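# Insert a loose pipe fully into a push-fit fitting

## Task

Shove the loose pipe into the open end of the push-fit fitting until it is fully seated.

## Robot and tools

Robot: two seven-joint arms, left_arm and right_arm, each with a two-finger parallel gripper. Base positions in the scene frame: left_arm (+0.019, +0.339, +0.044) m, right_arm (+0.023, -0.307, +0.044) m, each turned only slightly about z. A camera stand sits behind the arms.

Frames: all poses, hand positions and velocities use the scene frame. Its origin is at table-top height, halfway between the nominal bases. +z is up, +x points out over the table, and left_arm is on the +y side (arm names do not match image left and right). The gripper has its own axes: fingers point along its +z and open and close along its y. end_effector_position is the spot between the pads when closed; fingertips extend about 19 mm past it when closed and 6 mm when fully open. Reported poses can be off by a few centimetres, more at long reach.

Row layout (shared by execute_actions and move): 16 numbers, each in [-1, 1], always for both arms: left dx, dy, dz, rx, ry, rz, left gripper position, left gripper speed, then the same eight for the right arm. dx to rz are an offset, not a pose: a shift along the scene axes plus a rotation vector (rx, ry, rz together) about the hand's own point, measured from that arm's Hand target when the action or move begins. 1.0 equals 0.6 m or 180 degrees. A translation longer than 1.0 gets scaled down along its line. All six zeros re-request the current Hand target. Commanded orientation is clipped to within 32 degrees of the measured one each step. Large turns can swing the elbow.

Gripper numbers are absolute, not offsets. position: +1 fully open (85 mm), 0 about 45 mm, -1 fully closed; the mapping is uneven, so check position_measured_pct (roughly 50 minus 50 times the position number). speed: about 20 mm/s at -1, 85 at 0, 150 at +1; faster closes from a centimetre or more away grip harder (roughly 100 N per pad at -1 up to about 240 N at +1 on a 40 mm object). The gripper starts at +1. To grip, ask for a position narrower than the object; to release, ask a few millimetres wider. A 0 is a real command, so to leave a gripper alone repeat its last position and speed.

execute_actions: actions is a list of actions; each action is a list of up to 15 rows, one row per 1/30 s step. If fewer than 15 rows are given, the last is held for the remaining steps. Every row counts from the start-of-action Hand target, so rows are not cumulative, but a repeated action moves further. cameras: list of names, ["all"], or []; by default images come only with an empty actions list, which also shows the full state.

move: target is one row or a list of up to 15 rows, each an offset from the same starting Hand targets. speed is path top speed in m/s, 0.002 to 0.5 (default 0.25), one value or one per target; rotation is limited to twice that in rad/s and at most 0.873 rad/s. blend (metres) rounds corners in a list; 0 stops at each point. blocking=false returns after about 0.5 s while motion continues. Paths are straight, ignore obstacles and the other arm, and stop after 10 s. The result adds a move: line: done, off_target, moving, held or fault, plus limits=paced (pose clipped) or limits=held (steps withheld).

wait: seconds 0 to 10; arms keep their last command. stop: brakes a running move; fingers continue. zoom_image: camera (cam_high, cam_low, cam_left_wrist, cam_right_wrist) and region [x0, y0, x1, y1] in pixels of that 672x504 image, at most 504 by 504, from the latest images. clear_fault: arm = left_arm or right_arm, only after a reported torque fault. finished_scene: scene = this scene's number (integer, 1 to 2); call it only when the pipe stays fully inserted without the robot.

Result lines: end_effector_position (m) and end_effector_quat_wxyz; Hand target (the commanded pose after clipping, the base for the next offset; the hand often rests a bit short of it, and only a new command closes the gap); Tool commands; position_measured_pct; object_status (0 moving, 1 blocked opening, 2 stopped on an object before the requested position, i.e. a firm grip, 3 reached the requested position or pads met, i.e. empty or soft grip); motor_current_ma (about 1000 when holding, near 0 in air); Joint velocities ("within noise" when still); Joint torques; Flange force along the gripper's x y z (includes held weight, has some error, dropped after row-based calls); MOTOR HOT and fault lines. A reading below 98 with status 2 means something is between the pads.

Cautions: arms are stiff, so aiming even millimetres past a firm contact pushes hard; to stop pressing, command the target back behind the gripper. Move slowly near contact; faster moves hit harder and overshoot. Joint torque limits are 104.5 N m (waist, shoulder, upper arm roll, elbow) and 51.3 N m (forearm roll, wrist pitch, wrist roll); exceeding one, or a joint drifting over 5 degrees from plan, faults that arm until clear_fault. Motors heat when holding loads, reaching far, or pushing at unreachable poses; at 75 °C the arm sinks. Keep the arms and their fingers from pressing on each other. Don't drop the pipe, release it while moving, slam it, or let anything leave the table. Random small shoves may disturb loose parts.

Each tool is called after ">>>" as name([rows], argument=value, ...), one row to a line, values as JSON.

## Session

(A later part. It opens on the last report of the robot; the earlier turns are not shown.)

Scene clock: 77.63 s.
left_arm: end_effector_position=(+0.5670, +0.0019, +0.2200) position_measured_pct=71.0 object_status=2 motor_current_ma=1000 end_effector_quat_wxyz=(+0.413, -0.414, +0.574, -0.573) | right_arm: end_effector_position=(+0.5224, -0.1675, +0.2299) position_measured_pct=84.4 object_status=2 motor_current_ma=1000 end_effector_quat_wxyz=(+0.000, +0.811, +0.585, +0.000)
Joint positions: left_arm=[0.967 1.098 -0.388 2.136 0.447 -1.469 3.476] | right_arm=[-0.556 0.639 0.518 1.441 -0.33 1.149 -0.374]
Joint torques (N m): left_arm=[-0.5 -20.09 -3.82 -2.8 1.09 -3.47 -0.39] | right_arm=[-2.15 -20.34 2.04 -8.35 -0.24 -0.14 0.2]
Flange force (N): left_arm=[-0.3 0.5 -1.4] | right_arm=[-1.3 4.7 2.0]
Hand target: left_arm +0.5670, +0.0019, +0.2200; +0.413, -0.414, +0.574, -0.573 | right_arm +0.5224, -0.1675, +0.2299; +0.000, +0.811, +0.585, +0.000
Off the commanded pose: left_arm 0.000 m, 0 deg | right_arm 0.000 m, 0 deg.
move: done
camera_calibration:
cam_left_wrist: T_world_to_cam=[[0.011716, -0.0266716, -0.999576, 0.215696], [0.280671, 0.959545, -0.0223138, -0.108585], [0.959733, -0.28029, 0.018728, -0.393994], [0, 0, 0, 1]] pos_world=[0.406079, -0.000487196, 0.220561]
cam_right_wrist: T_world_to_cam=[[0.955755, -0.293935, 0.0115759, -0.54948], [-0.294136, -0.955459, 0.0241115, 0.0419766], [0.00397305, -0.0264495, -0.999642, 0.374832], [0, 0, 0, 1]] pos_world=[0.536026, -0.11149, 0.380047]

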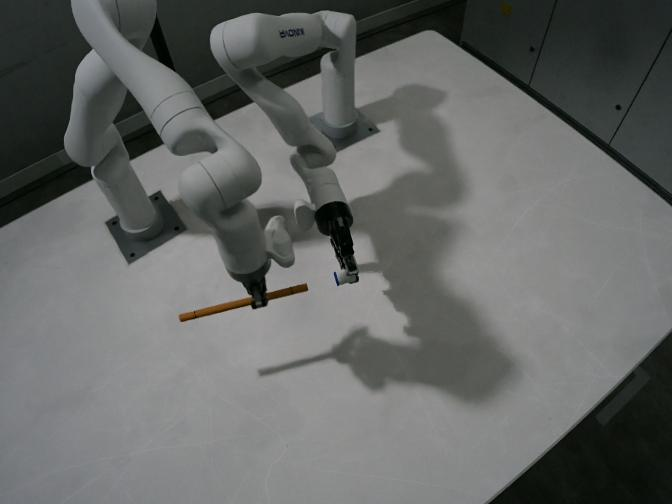

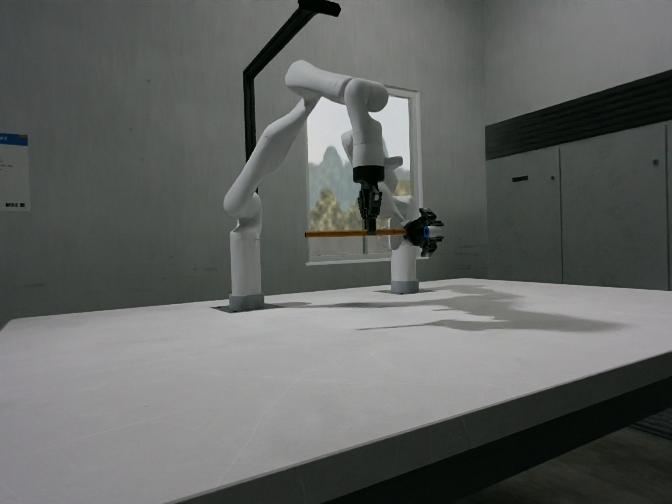

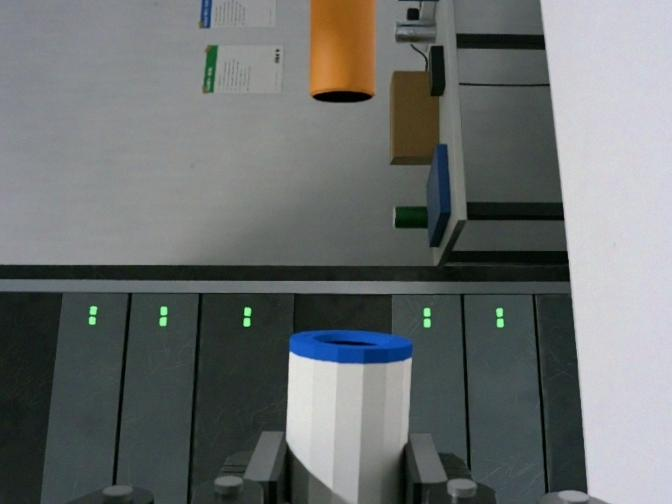

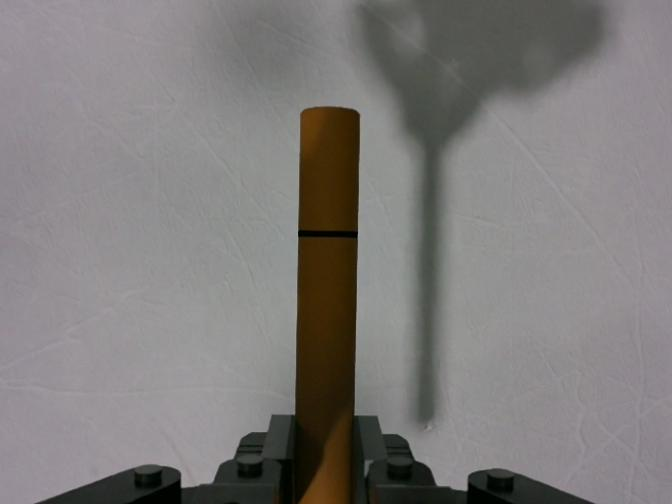

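>>> move(target=[0, 0, 0, 0, 0, 0, -0.6, -1.0, 0.021, 0.0633, -0.0113, 0.01133, -0.00377, 0, -0.9, -1.0], speed=0.06, cameras=["all"])

>>> zoom_image(camera="cam_left_wrist", region=[250, 170, 450, 370])

>>> zoom_image(camera="cam_right_wrist", region=[230, 0, 430, 200])

Scene clock: 85.87 s.
left_arm: end_effector_position=(+0.5670, +0.0019, +0.2200) position_measured_pct=71.0 object_status=2 motor_current_ma=1000 end_effector_quat_wxyz=(+0.413, -0.414, +0.574, -0.573) | right_arm: end_effector_position=(+0.5350, -0.1296, +0.2231) position_measured_pct=84.4 object_status=2 motor_current_ma=1000 end_effector_quat_wxyz=(-0.011, +0.811, +0.585, +0.015)
Joint positions: left_arm=[0.967 1.098 -0.388 2.136 0.447 -1.469 3.476] | right_arm=[-0.575 0.679 0.496 1.386 -0.369 1.145 -0.411]
Joint torques (N m): left_arm=[-0.5 -20.37 -3.85 -2.97 1.19 -3.34 -0.37] | right_arm=[-2.09 -21.3 2.06 -8.12 -0.38 -0.16 0.08]
Flange force (N): left_arm=[-1.0 1.2 -2.2] | right_arm=[-0.5 5.7 1.5]
Hand target: left_arm +0.5670, +0.0019, +0.2200; +0.413, -0.414, +0.574, -0.573 | right_arm +0.5350, -0.1295, +0.2231; -0.011, +0.811, +0.585, +0.015
Off the commanded pose: left_arm 0.000 m, 0 deg | right_arm 0.000 m, 0 deg.
move: done
camera_calibration:
cam_left_wrist: T_world_to_cam=[[0.0118115, -0.0267012, -0.999574, 0.215654], [0.280673, 0.959544, -0.0223154, -0.10849], [0.959731, -0.28029, 0.0188279, -0.394043], [0, 0, 0, 1]] pos_world=[0.406078, -0.000587167, 0.22056]
cam_right_wrist: T_world_to_cam=[[0.955623, -0.294331, 0.0123823, -0.550397], [-0.294169, -0.95566, -0.0133899, 0.0904998], [0.0157744, 0.00915324, -0.999834, 0.367422], [0, 0, 0, 1]] pos_world=[0.546798, -0.0788748, 0.375388]

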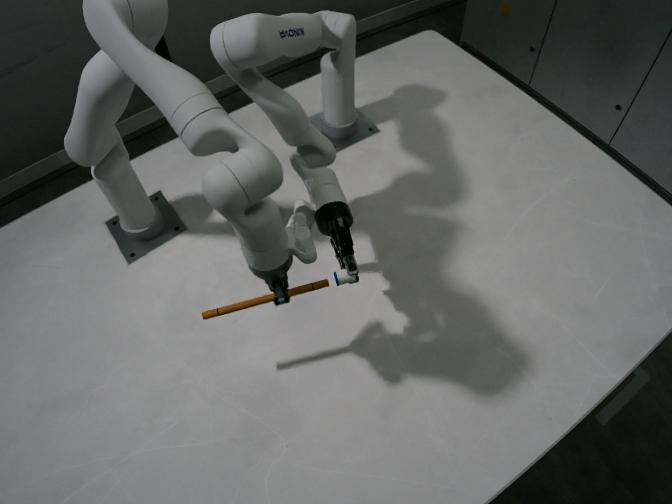

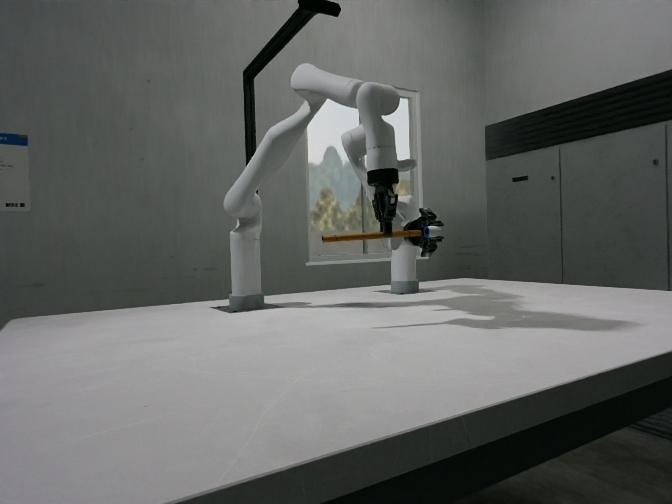

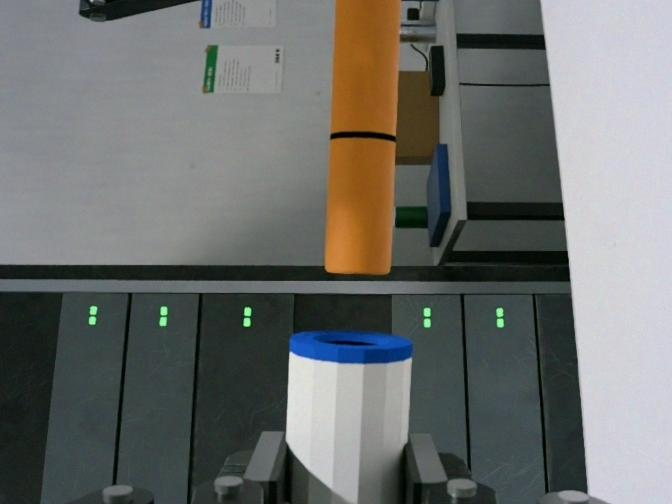

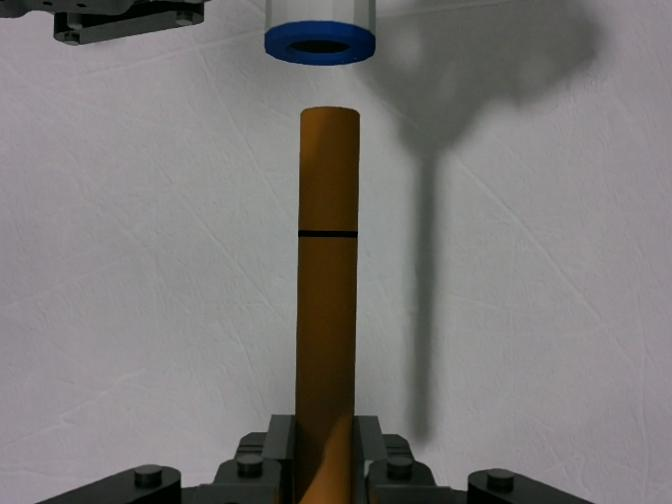

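Scaled by 2.520.

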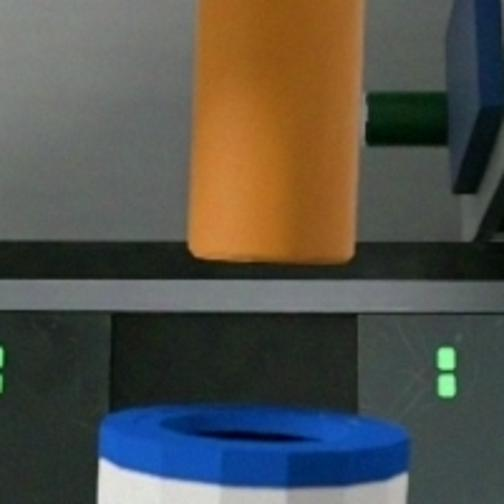

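Scaled by 2.520.

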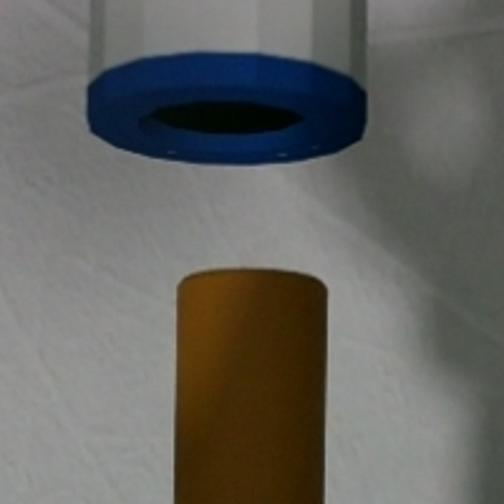

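>>> move(target=[0, 0, 0, 0, 0, 0, -0.6, -1.0, 0.0029, 0.02348, 0.00222, 0, 0, 0, -0.9, -1.0], speed=0.04, cameras=["cam_low", "cam_left_wrist", "cam_right_wrist"])

>>> zoom_image(camera="cam_left_wrist", region=[270, 230, 430, 390])

>>> zoom_image(camera="cam_right_wrist", region=[250, 0, 410, 160])

Scene clock: 89.83 s.
left_arm: end_effector_position=(+0.5670, +0.0019, +0.2200) position_measured_pct=71.0 object_status=2 motor_current_ma=1000 end_effector_quat_wxyz=(+0.413, -0.414, +0.574, -0.573) | right_arm: end_effector_position=(+0.5368, -0.1155, +0.2244) position_measured_pct=84.4 object_status=2 motor_current_ma=1000 end_effector_quat_wxyz=(-0.011, +0.811, +0.585, +0.015)
Joint positions: left_arm=[0.967 1.098 -0.388 2.136 0.447 -1.469 3.476] | right_arm=[-0.593 0.691 0.495 1.358 -0.371 1.16 -0.437]
Joint torques (N m): left_arm=[-0.41 -20.38 -3.8 -2.85 1.23 -3.35 -0.39] | right_arm=[-2.24 -21.53 2.06 -8.09 -0.32 -0.14 0.15]
Flange force (N): left_arm=[-1.1 1.3 -1.7] | right_arm=[-0.2 6.1 1.4]
Hand target: left_arm +0.5670, +0.0019, +0.2200; +0.413, -0.414, +0.574, -0.573 | right_arm +0.5368, -0.1154, +0.2244; -0.011, +0.811, +0.585, +0.015
Off the commanded pose: left_arm 0.000 m, 0 deg | right_arm 0.000 m, 0 deg.
move: done
camera_calibration:
cam_left_wrist: T_world_to_cam=[[0.0118115, -0.0267012, -0.999574, 0.215654], [0.280673, 0.959544, -0.0223154, -0.10849], [0.959731, -0.28029, 0.0188279, -0.394043], [0, 0, 0, 1]] pos_world=[0.406078, -0.000587167, 0.22056]
cam_right_wrist: T_world_to_cam=[[0.955623, -0.294333, 0.0123823, -0.547983], [-0.29417, -0.955659, -0.01339, 0.104523], [0.0157744, 0.00915325, -0.999834, 0.368564], [0, 0, 0, 1]] pos_world=[0.548598, -0.0647748, 0.376688]
Images, in order (width x height): cam_low 672x504, cam_left_wrist 672x504, cam_right_wrist 672x504.

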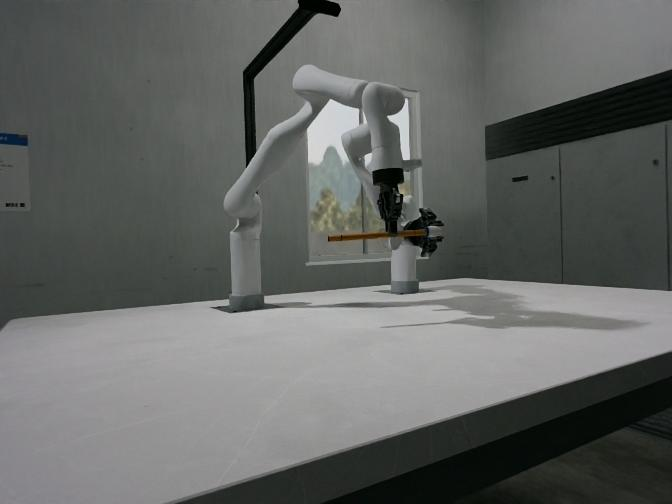

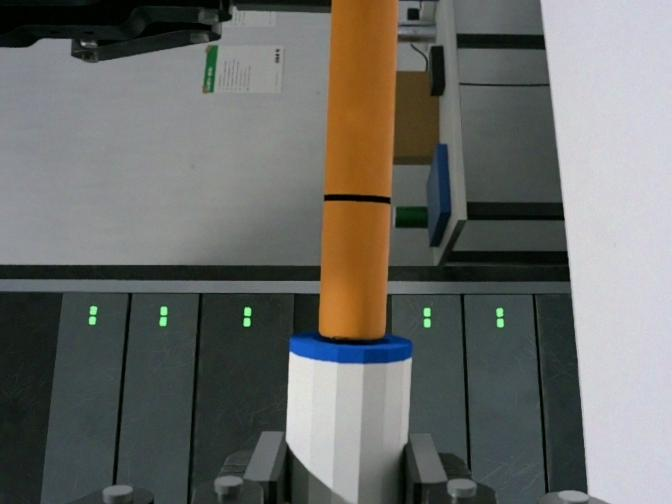

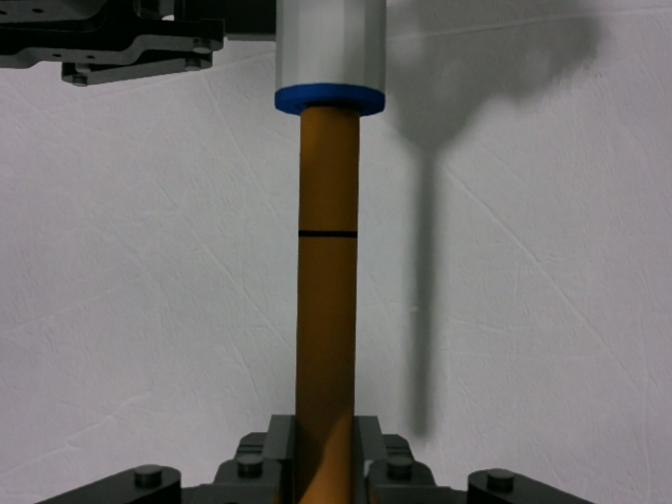

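Scaled by 3.150.

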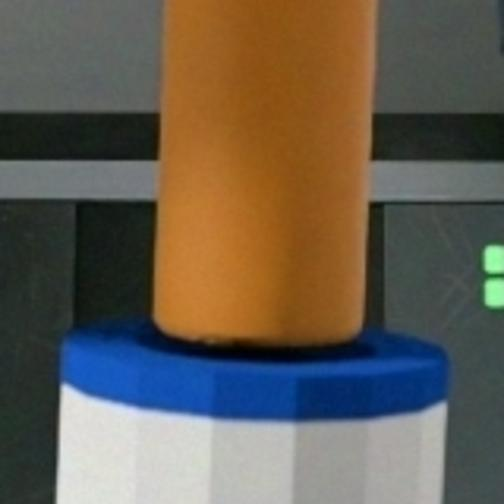

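Scaled by 3.150.

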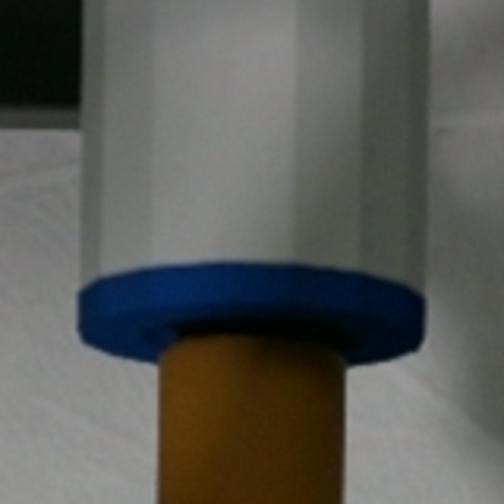

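>>> move(target=[0, 0, 0, 0, 0, 0, -0.6, -1.0, 0.00214, 0.00715, 0.00062, 0, 0, 0, -0.9, -1.0], speed=0.02, cameras=["cam_left_wrist", "cam_right_wrist"])

>>> zoom_image(camera="cam_left_wrist", region=[270, 230, 430, 390])

>>> zoom_image(camera="cam_right_wrist", region=[250, 0, 410, 160])

Scene clock: 95.57 s.
left_arm: end_effector_position=(+0.5670, +0.0019, +0.2200) position_measured_pct=71.0 object_status=2 motor_current_ma=1000 end_effector_quat_wxyz=(+0.413, -0.414, +0.574, -0.573) | right_arm: end_effector_position=(+0.5380, -0.1112, +0.2248) position_measured_pct=84.4 object_status=2 motor_current_ma=1000 end_effector_quat_wxyz=(-0.011, +0.811, +0.585, +0.015)
Joint positions: left_arm=[0.967 1.098 -0.388 2.136 0.447 -1.469 3.476] | right_arm=[-0.597 0.697 0.495 1.346 -0.372 1.166 -0.445]
Joint torques (N m): left_arm=[-0.46 -20.32 -3.76 -2.99 1.2 -3.27 -0.42] | right_arm=[-2.1 -21.47 2.07 -8.36 -0.31 -0.27 0.12]
Flange force (N): left_arm=[-1.4 1.1 -2.3] | right_arm=[-0.8 5.0 1.2]
Hand target: left_arm +0.5670, +0.0019, +0.2200; +0.413, -0.414, +0.574, -0.573 | right_arm +0.5380, -0.1111, +0.2248; -0.011, +0.811, +0.585, +0.015
Off the commanded pose: left_arm 0.000 m, 0 deg | right_arm 0.000 m, 0 deg.
move: done
camera_calibration:
cam_left_wrist: T_world_to_cam=[[0.0118115, -0.0267012, -0.999574, 0.215654], [0.280673, 0.959544, -0.0223154, -0.10849], [0.959731, -0.28029, 0.0188279, -0.394043], [0, 0, 0, 1]] pos_world=[0.406078, -0.000587167, 0.22056]
cam_right_wrist: T_world_to_cam=[[0.955595, -0.294423, 0.0123514, -0.547943], [-0.294259, -0.95563, -0.0134873, 0.109107], [0.0157744, 0.00925385, -0.999833, 0.36891], [0, 0, 0, 1]] pos_world=[0.549899, -0.0604747, 0.377088]
Images, in order (width x height): cam_left_wrist 672x504, cam_right_wrist 672x504.

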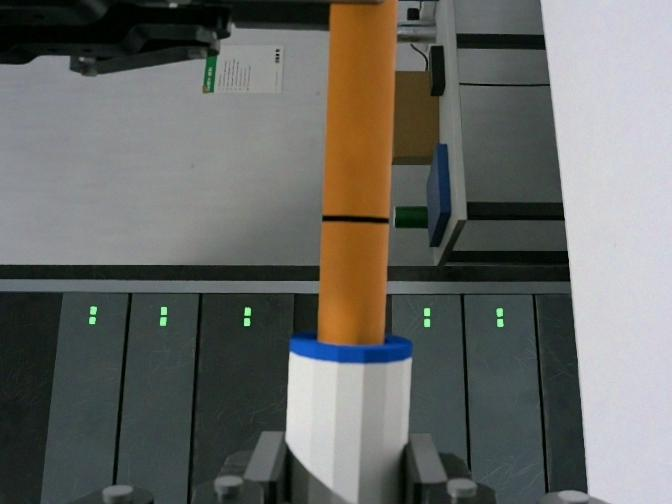

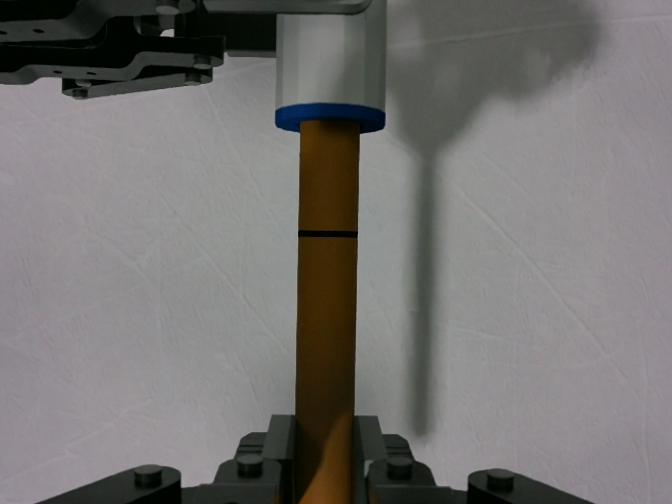

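Scaled by 3.150.

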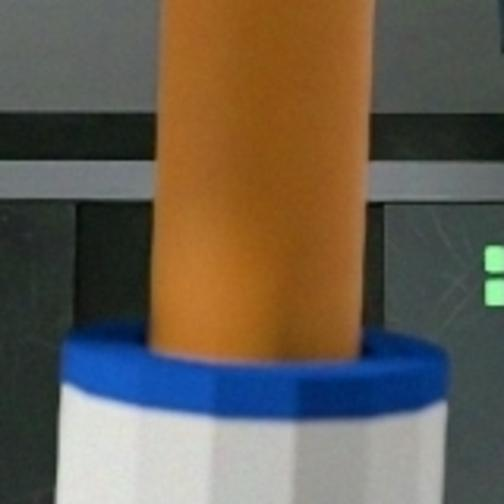

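Scaled by 3.150.

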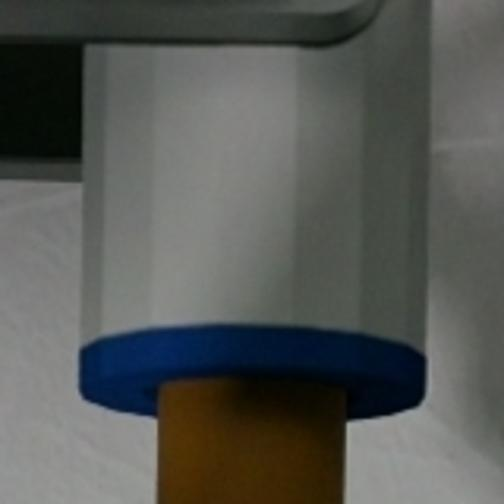

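>>> move(target=[0, 0, 0, 0, 0, 0, -0.6, -1.0, 0.00526, 0.0158, 0.00063, 0, 0, 0, -0.9, -1.0], speed=0.03, cameras=["cam_left_wrist", "cam_right_wrist"])

>>> zoom_image(camera="cam_left_wrist", region=[270, 230, 430, 390])

>>> zoom_image(camera="cam_right_wrist", region=[250, 60, 410, 220])

Scene clock: 97.27 s.
left_arm: end_effector_position=(+0.5671, +0.0022, +0.2199) position_measured_pct=71.0 object_status=2 motor_current_ma=1000 end_effector_quat_wxyz=(+0.414, -0.414, +0.574, -0.573) | right_arm: end_effector_position=(+0.5412, -0.1017, +0.2251) position_measured_pct=84.4 object_status=2 motor_current_ma=1000 end_effector_quat_wxyz=(-0.011, +0.811, +0.585, +0.015)
Joint positions: left_arm=[0.967 1.098 -0.388 2.136 0.447 -1.469 3.476] | right_arm=[-0.605 0.71 0.494 1.319 -0.375 1.179 -0.462]
Joint torques (N m): left_arm=[18.98 -22.2 7.26 -10.01 -8.05 -6.48 -0.38] | right_arm=[-14.08 -24.84 -7.89 -17.42 -8.07 -4.72 0.23]
Flange force (N): left_arm=[-30.8 1.4 -1.0] | right_arm=[-27.8 5.7 -0.5]
Hand target: left_arm +0.5670, +0.0019, +0.2200; +0.413, -0.414, +0.574, -0.573 | right_arm +0.5412, -0.1016, +0.2252; -0.011, +0.811, +0.585, +0.015
Off the commanded pose: left_arm 0.000 m, 0 deg | right_arm 0.000 m, 0 deg.
move: done
camera_calibration:
cam_left_wrist: T_world_to_cam=[[0.0118818, -0.0265027, -0.999578, 0.215631], [0.280247, 0.959673, -0.0221134, -0.108579], [0.959854, -0.279866, 0.0188299, -0.394132], [0, 0, 0, 1]] pos_world=[0.406176, -0.000389321, 0.220561]
cam_right_wrist: T_world_to_cam=[[0.955567, -0.294513, 0.0123794, -0.548141], [-0.294351, -0.955604, -0.0133935, 0.119024], [0.0157744, 0.00915447, -0.999834, 0.369069], [0, 0, 0, 1]] pos_world=[0.552999, -0.0510742, 0.377388]
Images, in order (width x height): cam_left_wrist 672x504, cam_right_wrist 672x504.

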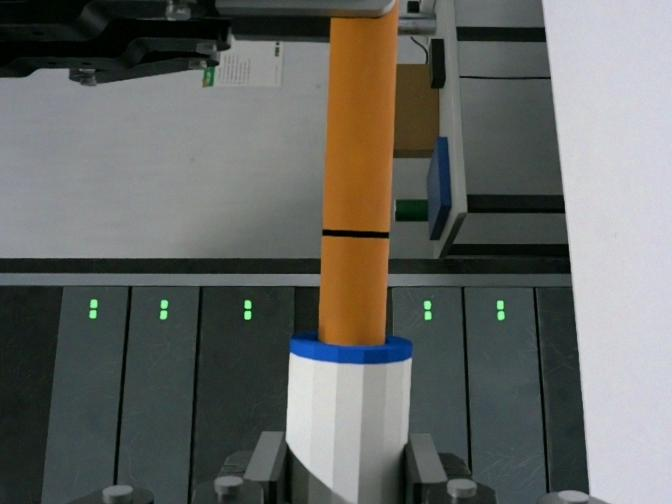

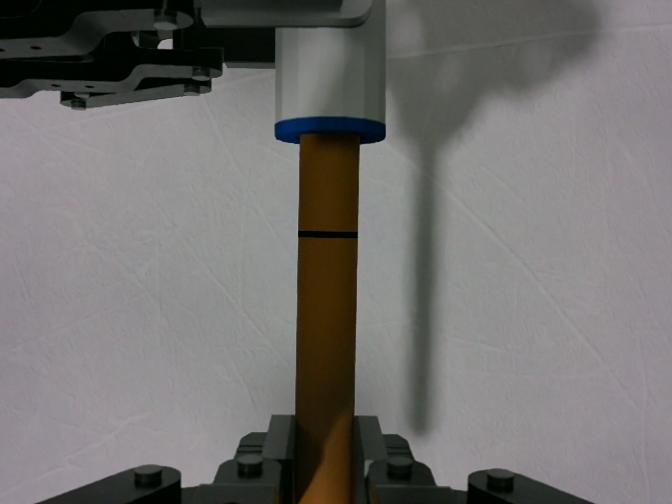

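Scaled by 3.150.

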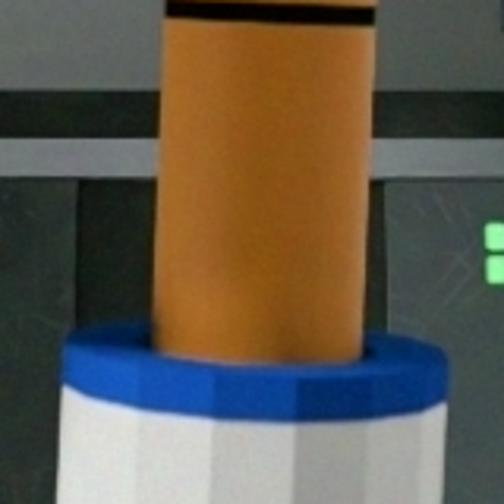

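Scaled by 3.150.

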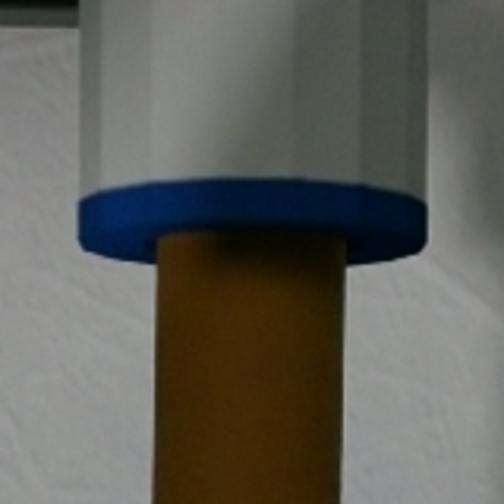

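>>> move(target=[0, 0, 0, 0, 0, 0, -0.6, -1.0, 0.00315, 0.00948, 0.00038, 0, 0, 0, -0.9, -1.0], speed=0.03, cameras=["cam_left_wrist", "cam_right_wrist"])

Scene clock: 99.93 s.
left_arm: end_effector_position=(+0.5670, +0.0020, +0.2200) position_measured_pct=71.0 object_status=2 motor_current_ma=1000 end_effector_quat_wxyz=(+0.414, -0.414, +0.574, -0.573) | right_arm: end_effector_position=(+0.5431, -0.0960, +0.2254) position_measured_pct=84.4 object_status=2 motor_current_ma=1000 end_effector_quat_wxyz=(-0.011, +0.811, +0.585, +0.015)
Joint positions: left_arm=[0.967 1.098 -0.388 2.136 0.447 -1.469 3.476] | right_arm=[-0.61 0.718 0.493 1.302 -0.376 1.187 -0.472]
Joint torques (N m): left_arm=[24.87 -22.92 10.51 -12.28 -10.77 -7.52 -0.38] | right_arm=[-17.85 -25.86 -10.93 -20.48 -10.44 -6.12 0.11]
Flange force (N): left_arm=[-40.0 1.6 -0.8] | right_arm=[-37.3 5.2 -0.6]
Hand target: left_arm +0.5670, +0.0019, +0.2200; +0.413, -0.414, +0.574, -0.573 | right_arm +0.5431, -0.0959, +0.2254; -0.011, +0.811, +0.585, +0.015
Off the commanded pose: left_arm 0.000 m, 0 deg | right_arm 0.000 m, 0 deg.
move: done
camera_calibration:
cam_left_wrist: T_world_to_cam=[[0.0119419, -0.0266323, -0.999574, 0.215603], [0.280462, 0.959608, -0.0222168, -0.108521], [0.959791, -0.280077, 0.0189289, -0.394061], [0, 0, 0, 1]] pos_world=[0.406077, -0.000488215, 0.22056]
cam_right_wrist: T_world_to_cam=[[0.955595, -0.294423, 0.0123514, -0.548283], [-0.294259, -0.95563, -0.0134873, 0.125017], [0.0157744, 0.00925385, -0.999833, 0.369292], [0, 0, 0, 1]] pos_world=[0.554899, -0.0453747, 0.377688]
Images, in order (width x height): cam_left_wrist 672x504, cam_right_wrist 672x504.

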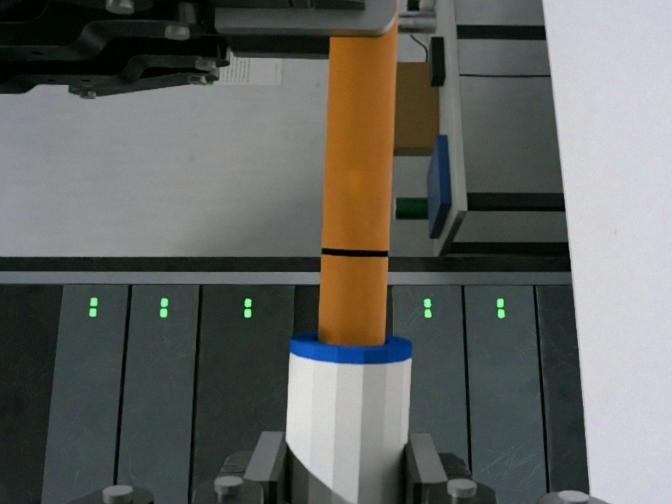

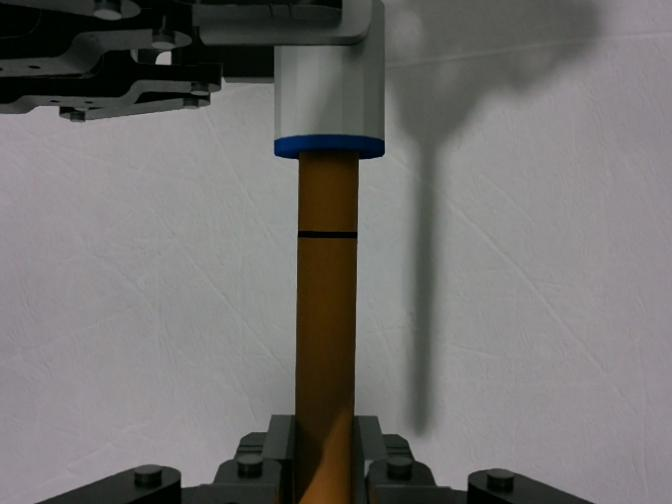

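>>> move(target=[0, 0, 0, 0, 0, 0, -0.6, -1.0, 0.00421, 0.01264, 0.0005, 0, 0, 0, -0.9, -1.0], speed=0.03, cameras=["cam_left_wrist", "cam_right_wrist"])

Scene clock: 101.83 s.
left_arm: end_effector_position=(+0.5669, +0.0019, +0.2200) position_measured_pct=71.0 object_status=2 motor_current_ma=1000 end_effector_quat_wxyz=(+0.413, -0.414, +0.574, -0.573) | right_arm: end_effector_position=(+0.5456, -0.0884, +0.2257) position_measured_pct=84.4 object_status=2 motor_current_ma=1000 end_effector_quat_wxyz=(-0.011, +0.811, +0.585, +0.015)
Joint positions: left_arm=[0.967 1.098 -0.388 2.136 0.447 -1.469 3.476] | right_arm=[-0.615 0.73 0.492 1.279 -0.378 1.198 -0.486]
Joint torques (N m): left_arm=[24.84 -23.1 10.58 -12.18 -10.81 -7.61 -0.3] | right_arm=[-17.72 -25.85 -10.72 -20.28 -10.32 -6.35 0.04]
Flange force (N): left_arm=[-39.6 2.0 -0.3] | right_arm=[-36.5 5.8 -1.4]
Hand target: left_arm +0.5670, +0.0019, +0.2200; +0.413, -0.414, +0.574, -0.573 | right_arm +0.5456, -0.0884, +0.2257; -0.011, +0.811, +0.585, +0.015
Off the commanded pose: left_arm 0.000 m, 0 deg | right_arm 0.000 m, 0 deg.
move: done
camera_calibration:
cam_left_wrist: T_world_to_cam=[[0.0118085, -0.026702, -0.999574, 0.215656], [0.280765, 0.959517, -0.0223151, -0.1085], [0.959704, -0.280381, 0.0188274, -0.393937], [0, 0, 0, 1]] pos_world=[0.405979, -0.000586745, 0.22056]
cam_right_wrist: T_world_to_cam=[[0.955621, -0.294333, 0.0124778, -0.548496], [-0.29417, -0.955659, -0.0134194, 0.132942], [0.0158743, 0.00915324, -0.999832, 0.369421], [0, 0, 0, 1]] pos_world=[0.557398, -0.0377748, 0.377987]
Images, in order (width x height): cam_left_wrist 672x504, cam_right_wrist 672x504.

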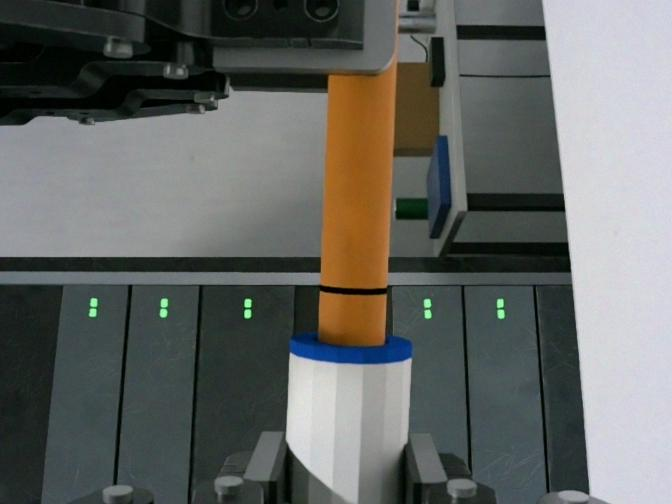

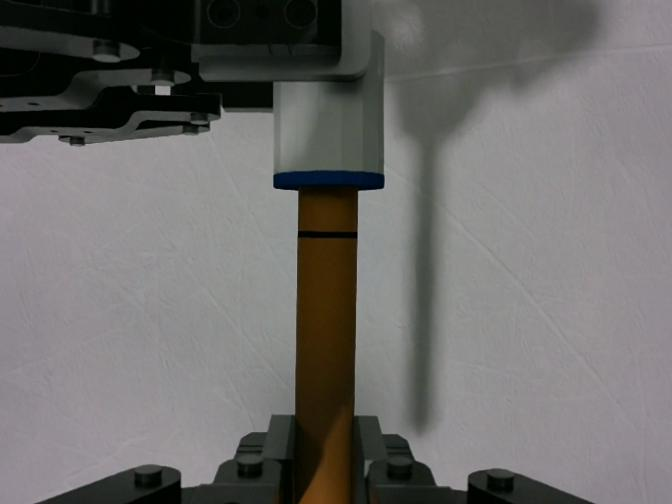

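>>> move(target=[0, 0, 0, 0, 0, 0, -0.6, -1.0, 0.00526, 0.0158, 0.00063, 0, 0, 0, -0.9, -1.0], speed=0.03, cameras=["cam_left_wrist", "cam_right_wrist"])

>>> zoom_image(camera="cam_left_wrist", region=[270, 230, 430, 390])

>>> zoom_image(camera="cam_right_wrist", region=[250, 130, 410, 290])

Scene clock: 103.30 s.
left_arm: end_effector_position=(+0.5670, +0.0019, +0.2200) position_measured_pct=71.0 object_status=2 motor_current_ma=1000 end_effector_quat_wxyz=(+0.413, -0.414, +0.574, -0.573) | right_arm: end_effector_position=(+0.5488, -0.0789, +0.2261) position_measured_pct=84.4 object_status=2 motor_current_ma=1000 end_effector_quat_wxyz=(-0.011, +0.811, +0.585, +0.015)
Joint positions: left_arm=[0.967 1.098 -0.388 2.136 0.447 -1.469 3.476] | right_arm=[-0.622 0.744 0.491 1.249 -0.381 1.213 -0.503]
Joint torques (N m): left_arm=[25.71 -23.42 10.97 -12.39 -11.11 -7.91 -0.31] | right_arm=[-17.92 -26.27 -10.68 -20.91 -10.56 -6.88 0.17]
Flange force (N): left_arm=[-40.8 2.5 0.5] | right_arm=[-37.2 5.0 -1.6]
Hand target: left_arm +0.5670, +0.0019, +0.2200; +0.413, -0.414, +0.574, -0.573 | right_arm +0.5488, -0.0789, +0.2261; -0.011, +0.811, +0.585, +0.015
Off the commanded pose: left_arm 0.000 m, 0 deg | right_arm 0.000 m, 0 deg.
move: done
camera_calibration:
cam_left_wrist: T_world_to_cam=[[0.0118112, -0.0266983, -0.999574, 0.215657], [0.280644, 0.959552, -0.0223131, -0.108575], [0.959739, -0.280261, 0.0188262, -0.394018], [0, 0, 0, 1]] pos_world=[0.406078, -0.000487301, 0.22056]
cam_right_wrist: T_world_to_cam=[[0.955595, -0.294422, 0.0123809, -0.548714], [-0.29426, -0.955632, -0.0133917, 0.143007], [0.0157744, 0.00915385, -0.999834, 0.369641], [0, 0, 0, 1]] pos_world=[0.560599, -0.0282745, 0.378288]
Images, in order (width x height): cam_left_wrist 672x504, cam_right_wrist 672x504.

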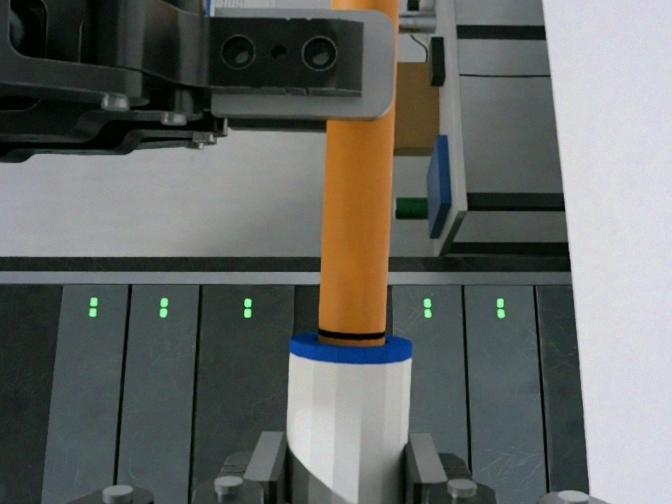

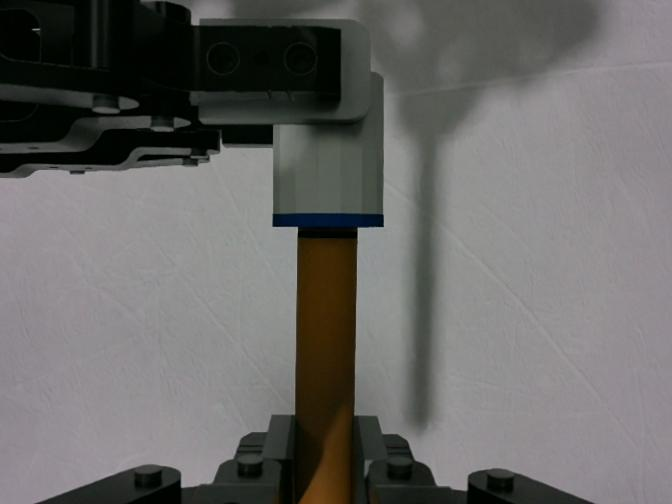

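Scaled by 3.150.

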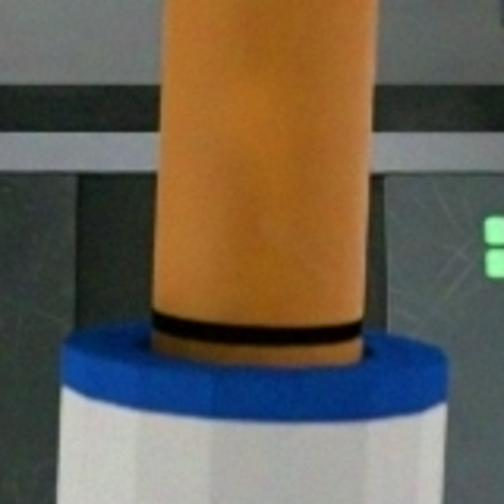

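Scaled by 3.150.

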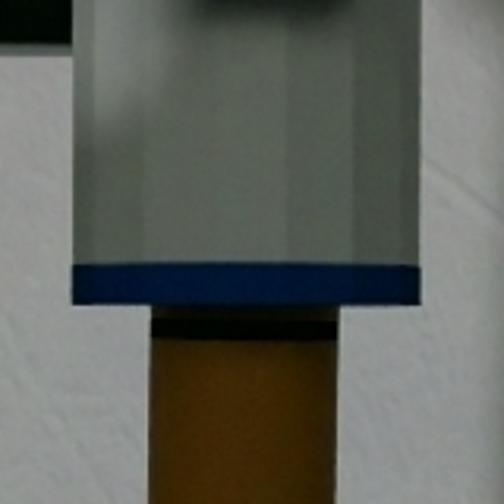

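>>> move(target=[0, 0, 0, 0, 0, 0, -0.6, -1.0, 0.0021, 0.00632, 0.00025, 0, 0, 0, -0.9, -1.0], speed=0.02, cameras=["cam_left_wrist", "cam_right_wrist"])

>>> zoom_image(camera="cam_left_wrist", region=[270, 230, 430, 390])

>>> zoom_image(camera="cam_right_wrist", region=[250, 130, 410, 290])

Scene clock: 104.80 s.
left_arm: end_effector_position=(+0.5670, +0.0020, +0.2200) position_measured_pct=71.0 object_status=2 motor_current_ma=1000 end_effector_quat_wxyz=(+0.413, -0.414, +0.574, -0.573) | right_arm: end_effector_position=(+0.5500, -0.0752, +0.2262) position_measured_pct=84.4 object_status=2 motor_current_ma=1000 end_effector_quat_wxyz=(-0.011, +0.811, +0.585, +0.015)
Joint positions: left_arm=[0.967 1.098 -0.388 2.136 0.447 -1.469 3.476] | right_arm=[-0.625 0.75 0.491 1.237 -0.382 1.219 -0.509]
Joint torques (N m): left_arm=[32.53 -24.32 14.72 -14.92 -14.2 -9.15 -0.3] | right_arm=[-21.83 -26.98 -13.89 -24.11 -13.17 -8.74 0.04]
Flange force (N): left_arm=[-51.3 2.9 1.1] | right_arm=[-47.2 4.4 -2.9]
Hand target: left_arm +0.5670, +0.0019, +0.2200; +0.413, -0.414, +0.574, -0.573 | right_arm +0.5500, -0.0751, +0.2262; -0.011, +0.811, +0.585, +0.015
Off the commanded pose: left_arm 0.000 m, 0 deg | right_arm 0.000 m, 0 deg.
move: done
camera_calibration:
cam_left_wrist: T_world_to_cam=[[0.0118138, -0.026699, -0.999574, 0.215656], [0.280553, 0.959579, -0.0223149, -0.108536], [0.959766, -0.28017, 0.0188267, -0.394029], [0, 0, 0, 1]] pos_world=[0.406078, -0.000487721, 0.22056]
cam_right_wrist: T_world_to_cam=[[0.955595, -0.294422, 0.0123809, -0.54884], [-0.29426, -0.955632, -0.0133917, 0.147024], [0.0157744, 0.00915385, -0.999834, 0.369785], [0, 0, 0, 1]] pos_world=[0.561899, -0.0244745, 0.378488]
Images, in order (width x height): cam_left_wrist 672x504, cam_right_wrist 672x504.

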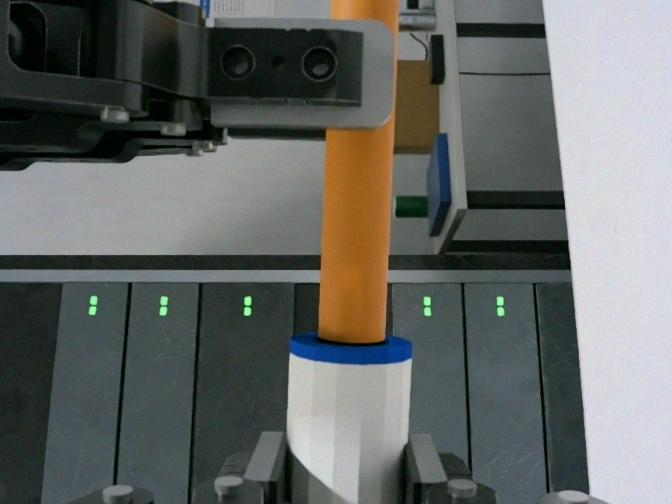

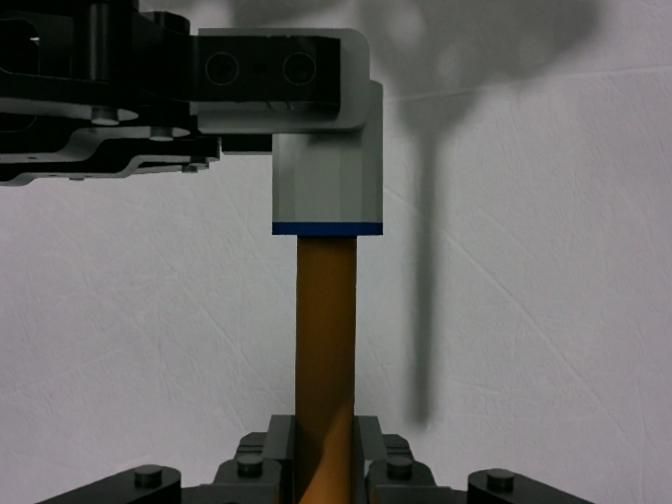

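Scaled by 3.150.

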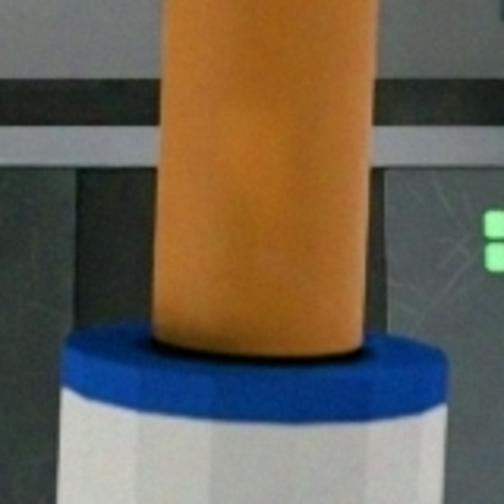

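Scaled by 3.150.

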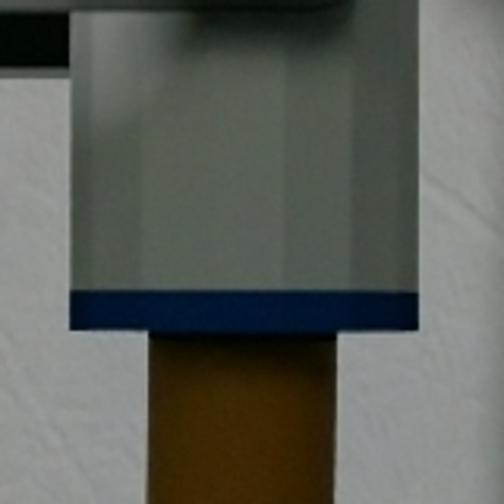

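>>> zoom_image(camera="cam_right_wrist", region=[290, 215, 365, 255])

>>> zoom_image(camera="cam_left_wrist", region=[285, 320, 420, 370])

Scaled by 6.720.

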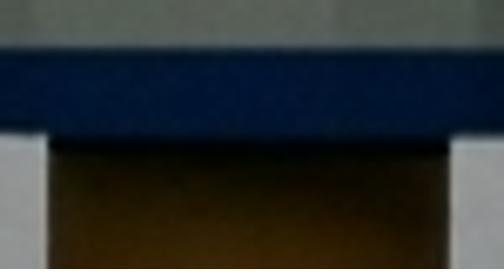

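Scaled by 3.733.

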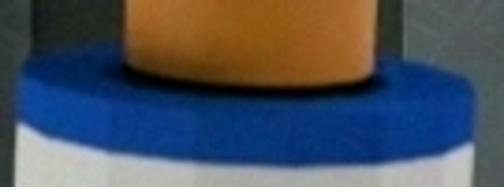

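>>> move(target=[0, 0, 0, 0, 0, 0, -0.6, -1.0, 0.00131, 0.00395, 0.00016, 0, 0, 0, -0.9, -1.0], speed=0.02, cameras=["cam_left_wrist", "cam_right_wrist"])

>>> zoom_image(camera="cam_right_wrist", region=[290, 215, 365, 255])

>>> zoom_image(camera="cam_left_wrist", region=[285, 320, 420, 370])

Scene clock: 107.27 s.
left_arm: end_effector_position=(+0.5670, +0.0020, +0.2200) position_measured_pct=71.0 object_status=2 motor_current_ma=1000 end_effector_quat_wxyz=(+0.413, -0.414, +0.574, -0.573) | right_arm: end_effector_position=(+0.5508, -0.0728, +0.2263) position_measured_pct=84.4 object_status=2 motor_current_ma=1000 end_effector_quat_wxyz=(-0.011, +0.811, +0.585, +0.015)
Joint positions: left_arm=[0.967 1.098 -0.388 2.136 0.447 -1.469 3.476] | right_arm=[-0.627 0.754 0.49 1.229 -0.382 1.222 -0.513]
Joint torques (N m): left_arm=[40.05 -25.07 19.03 -17.61 -17.82 -10.42 -0.24] | right_arm=[-26.45 -28.28 -17.59 -27.84 -16.17 -10.72 -0.01]
Flange force (N): left_arm=[-62.5 3.1 1.8] | right_arm=[-58.1 4.4 -3.4]
Hand target: left_arm +0.5670, +0.0019, +0.2200; +0.413, -0.414, +0.574, -0.573 | right_arm +0.5508, -0.0727, +0.2263; -0.011, +0.811, +0.585, +0.015
Off the commanded pose: left_arm 0.000 m, 0 deg | right_arm 0.000 m, 0 deg.
move: done
camera_calibration:
cam_left_wrist: T_world_to_cam=[[0.0118138, -0.026699, -0.999574, 0.215656], [0.280553, 0.959579, -0.0223149, -0.108536], [0.959766, -0.28017, 0.0188267, -0.394029], [0, 0, 0, 1]] pos_world=[0.406078, -0.000487721, 0.22056]
cam_right_wrist: T_world_to_cam=[[0.955595, -0.294422, 0.0123809, -0.548928], [-0.29426, -0.955632, -0.0133917, 0.149459], [0.0157744, 0.00915385, -0.999834, 0.369852], [0, 0, 0, 1]] pos_world=[0.562699, -0.0221745, 0.378588]
Images, in order (width x height): cam_left_wrist 672x504, cam_right_wrist 672x504.

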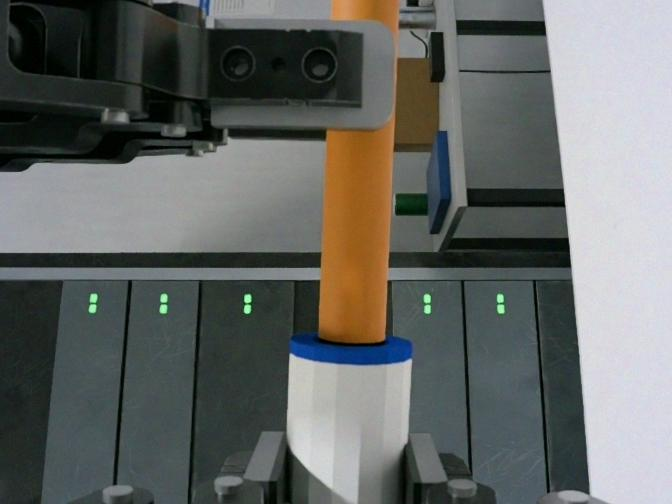

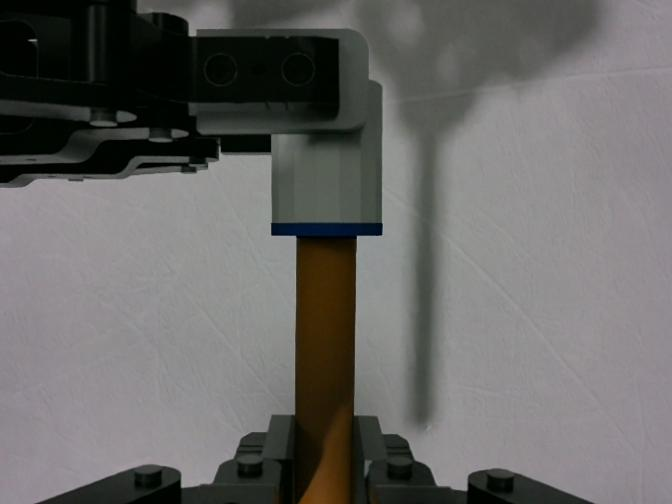

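Scaled by 6.720.

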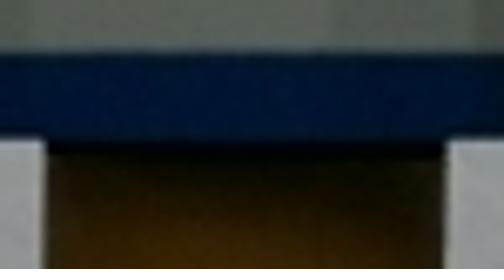

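Scaled by 3.733.

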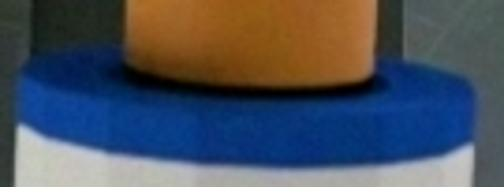

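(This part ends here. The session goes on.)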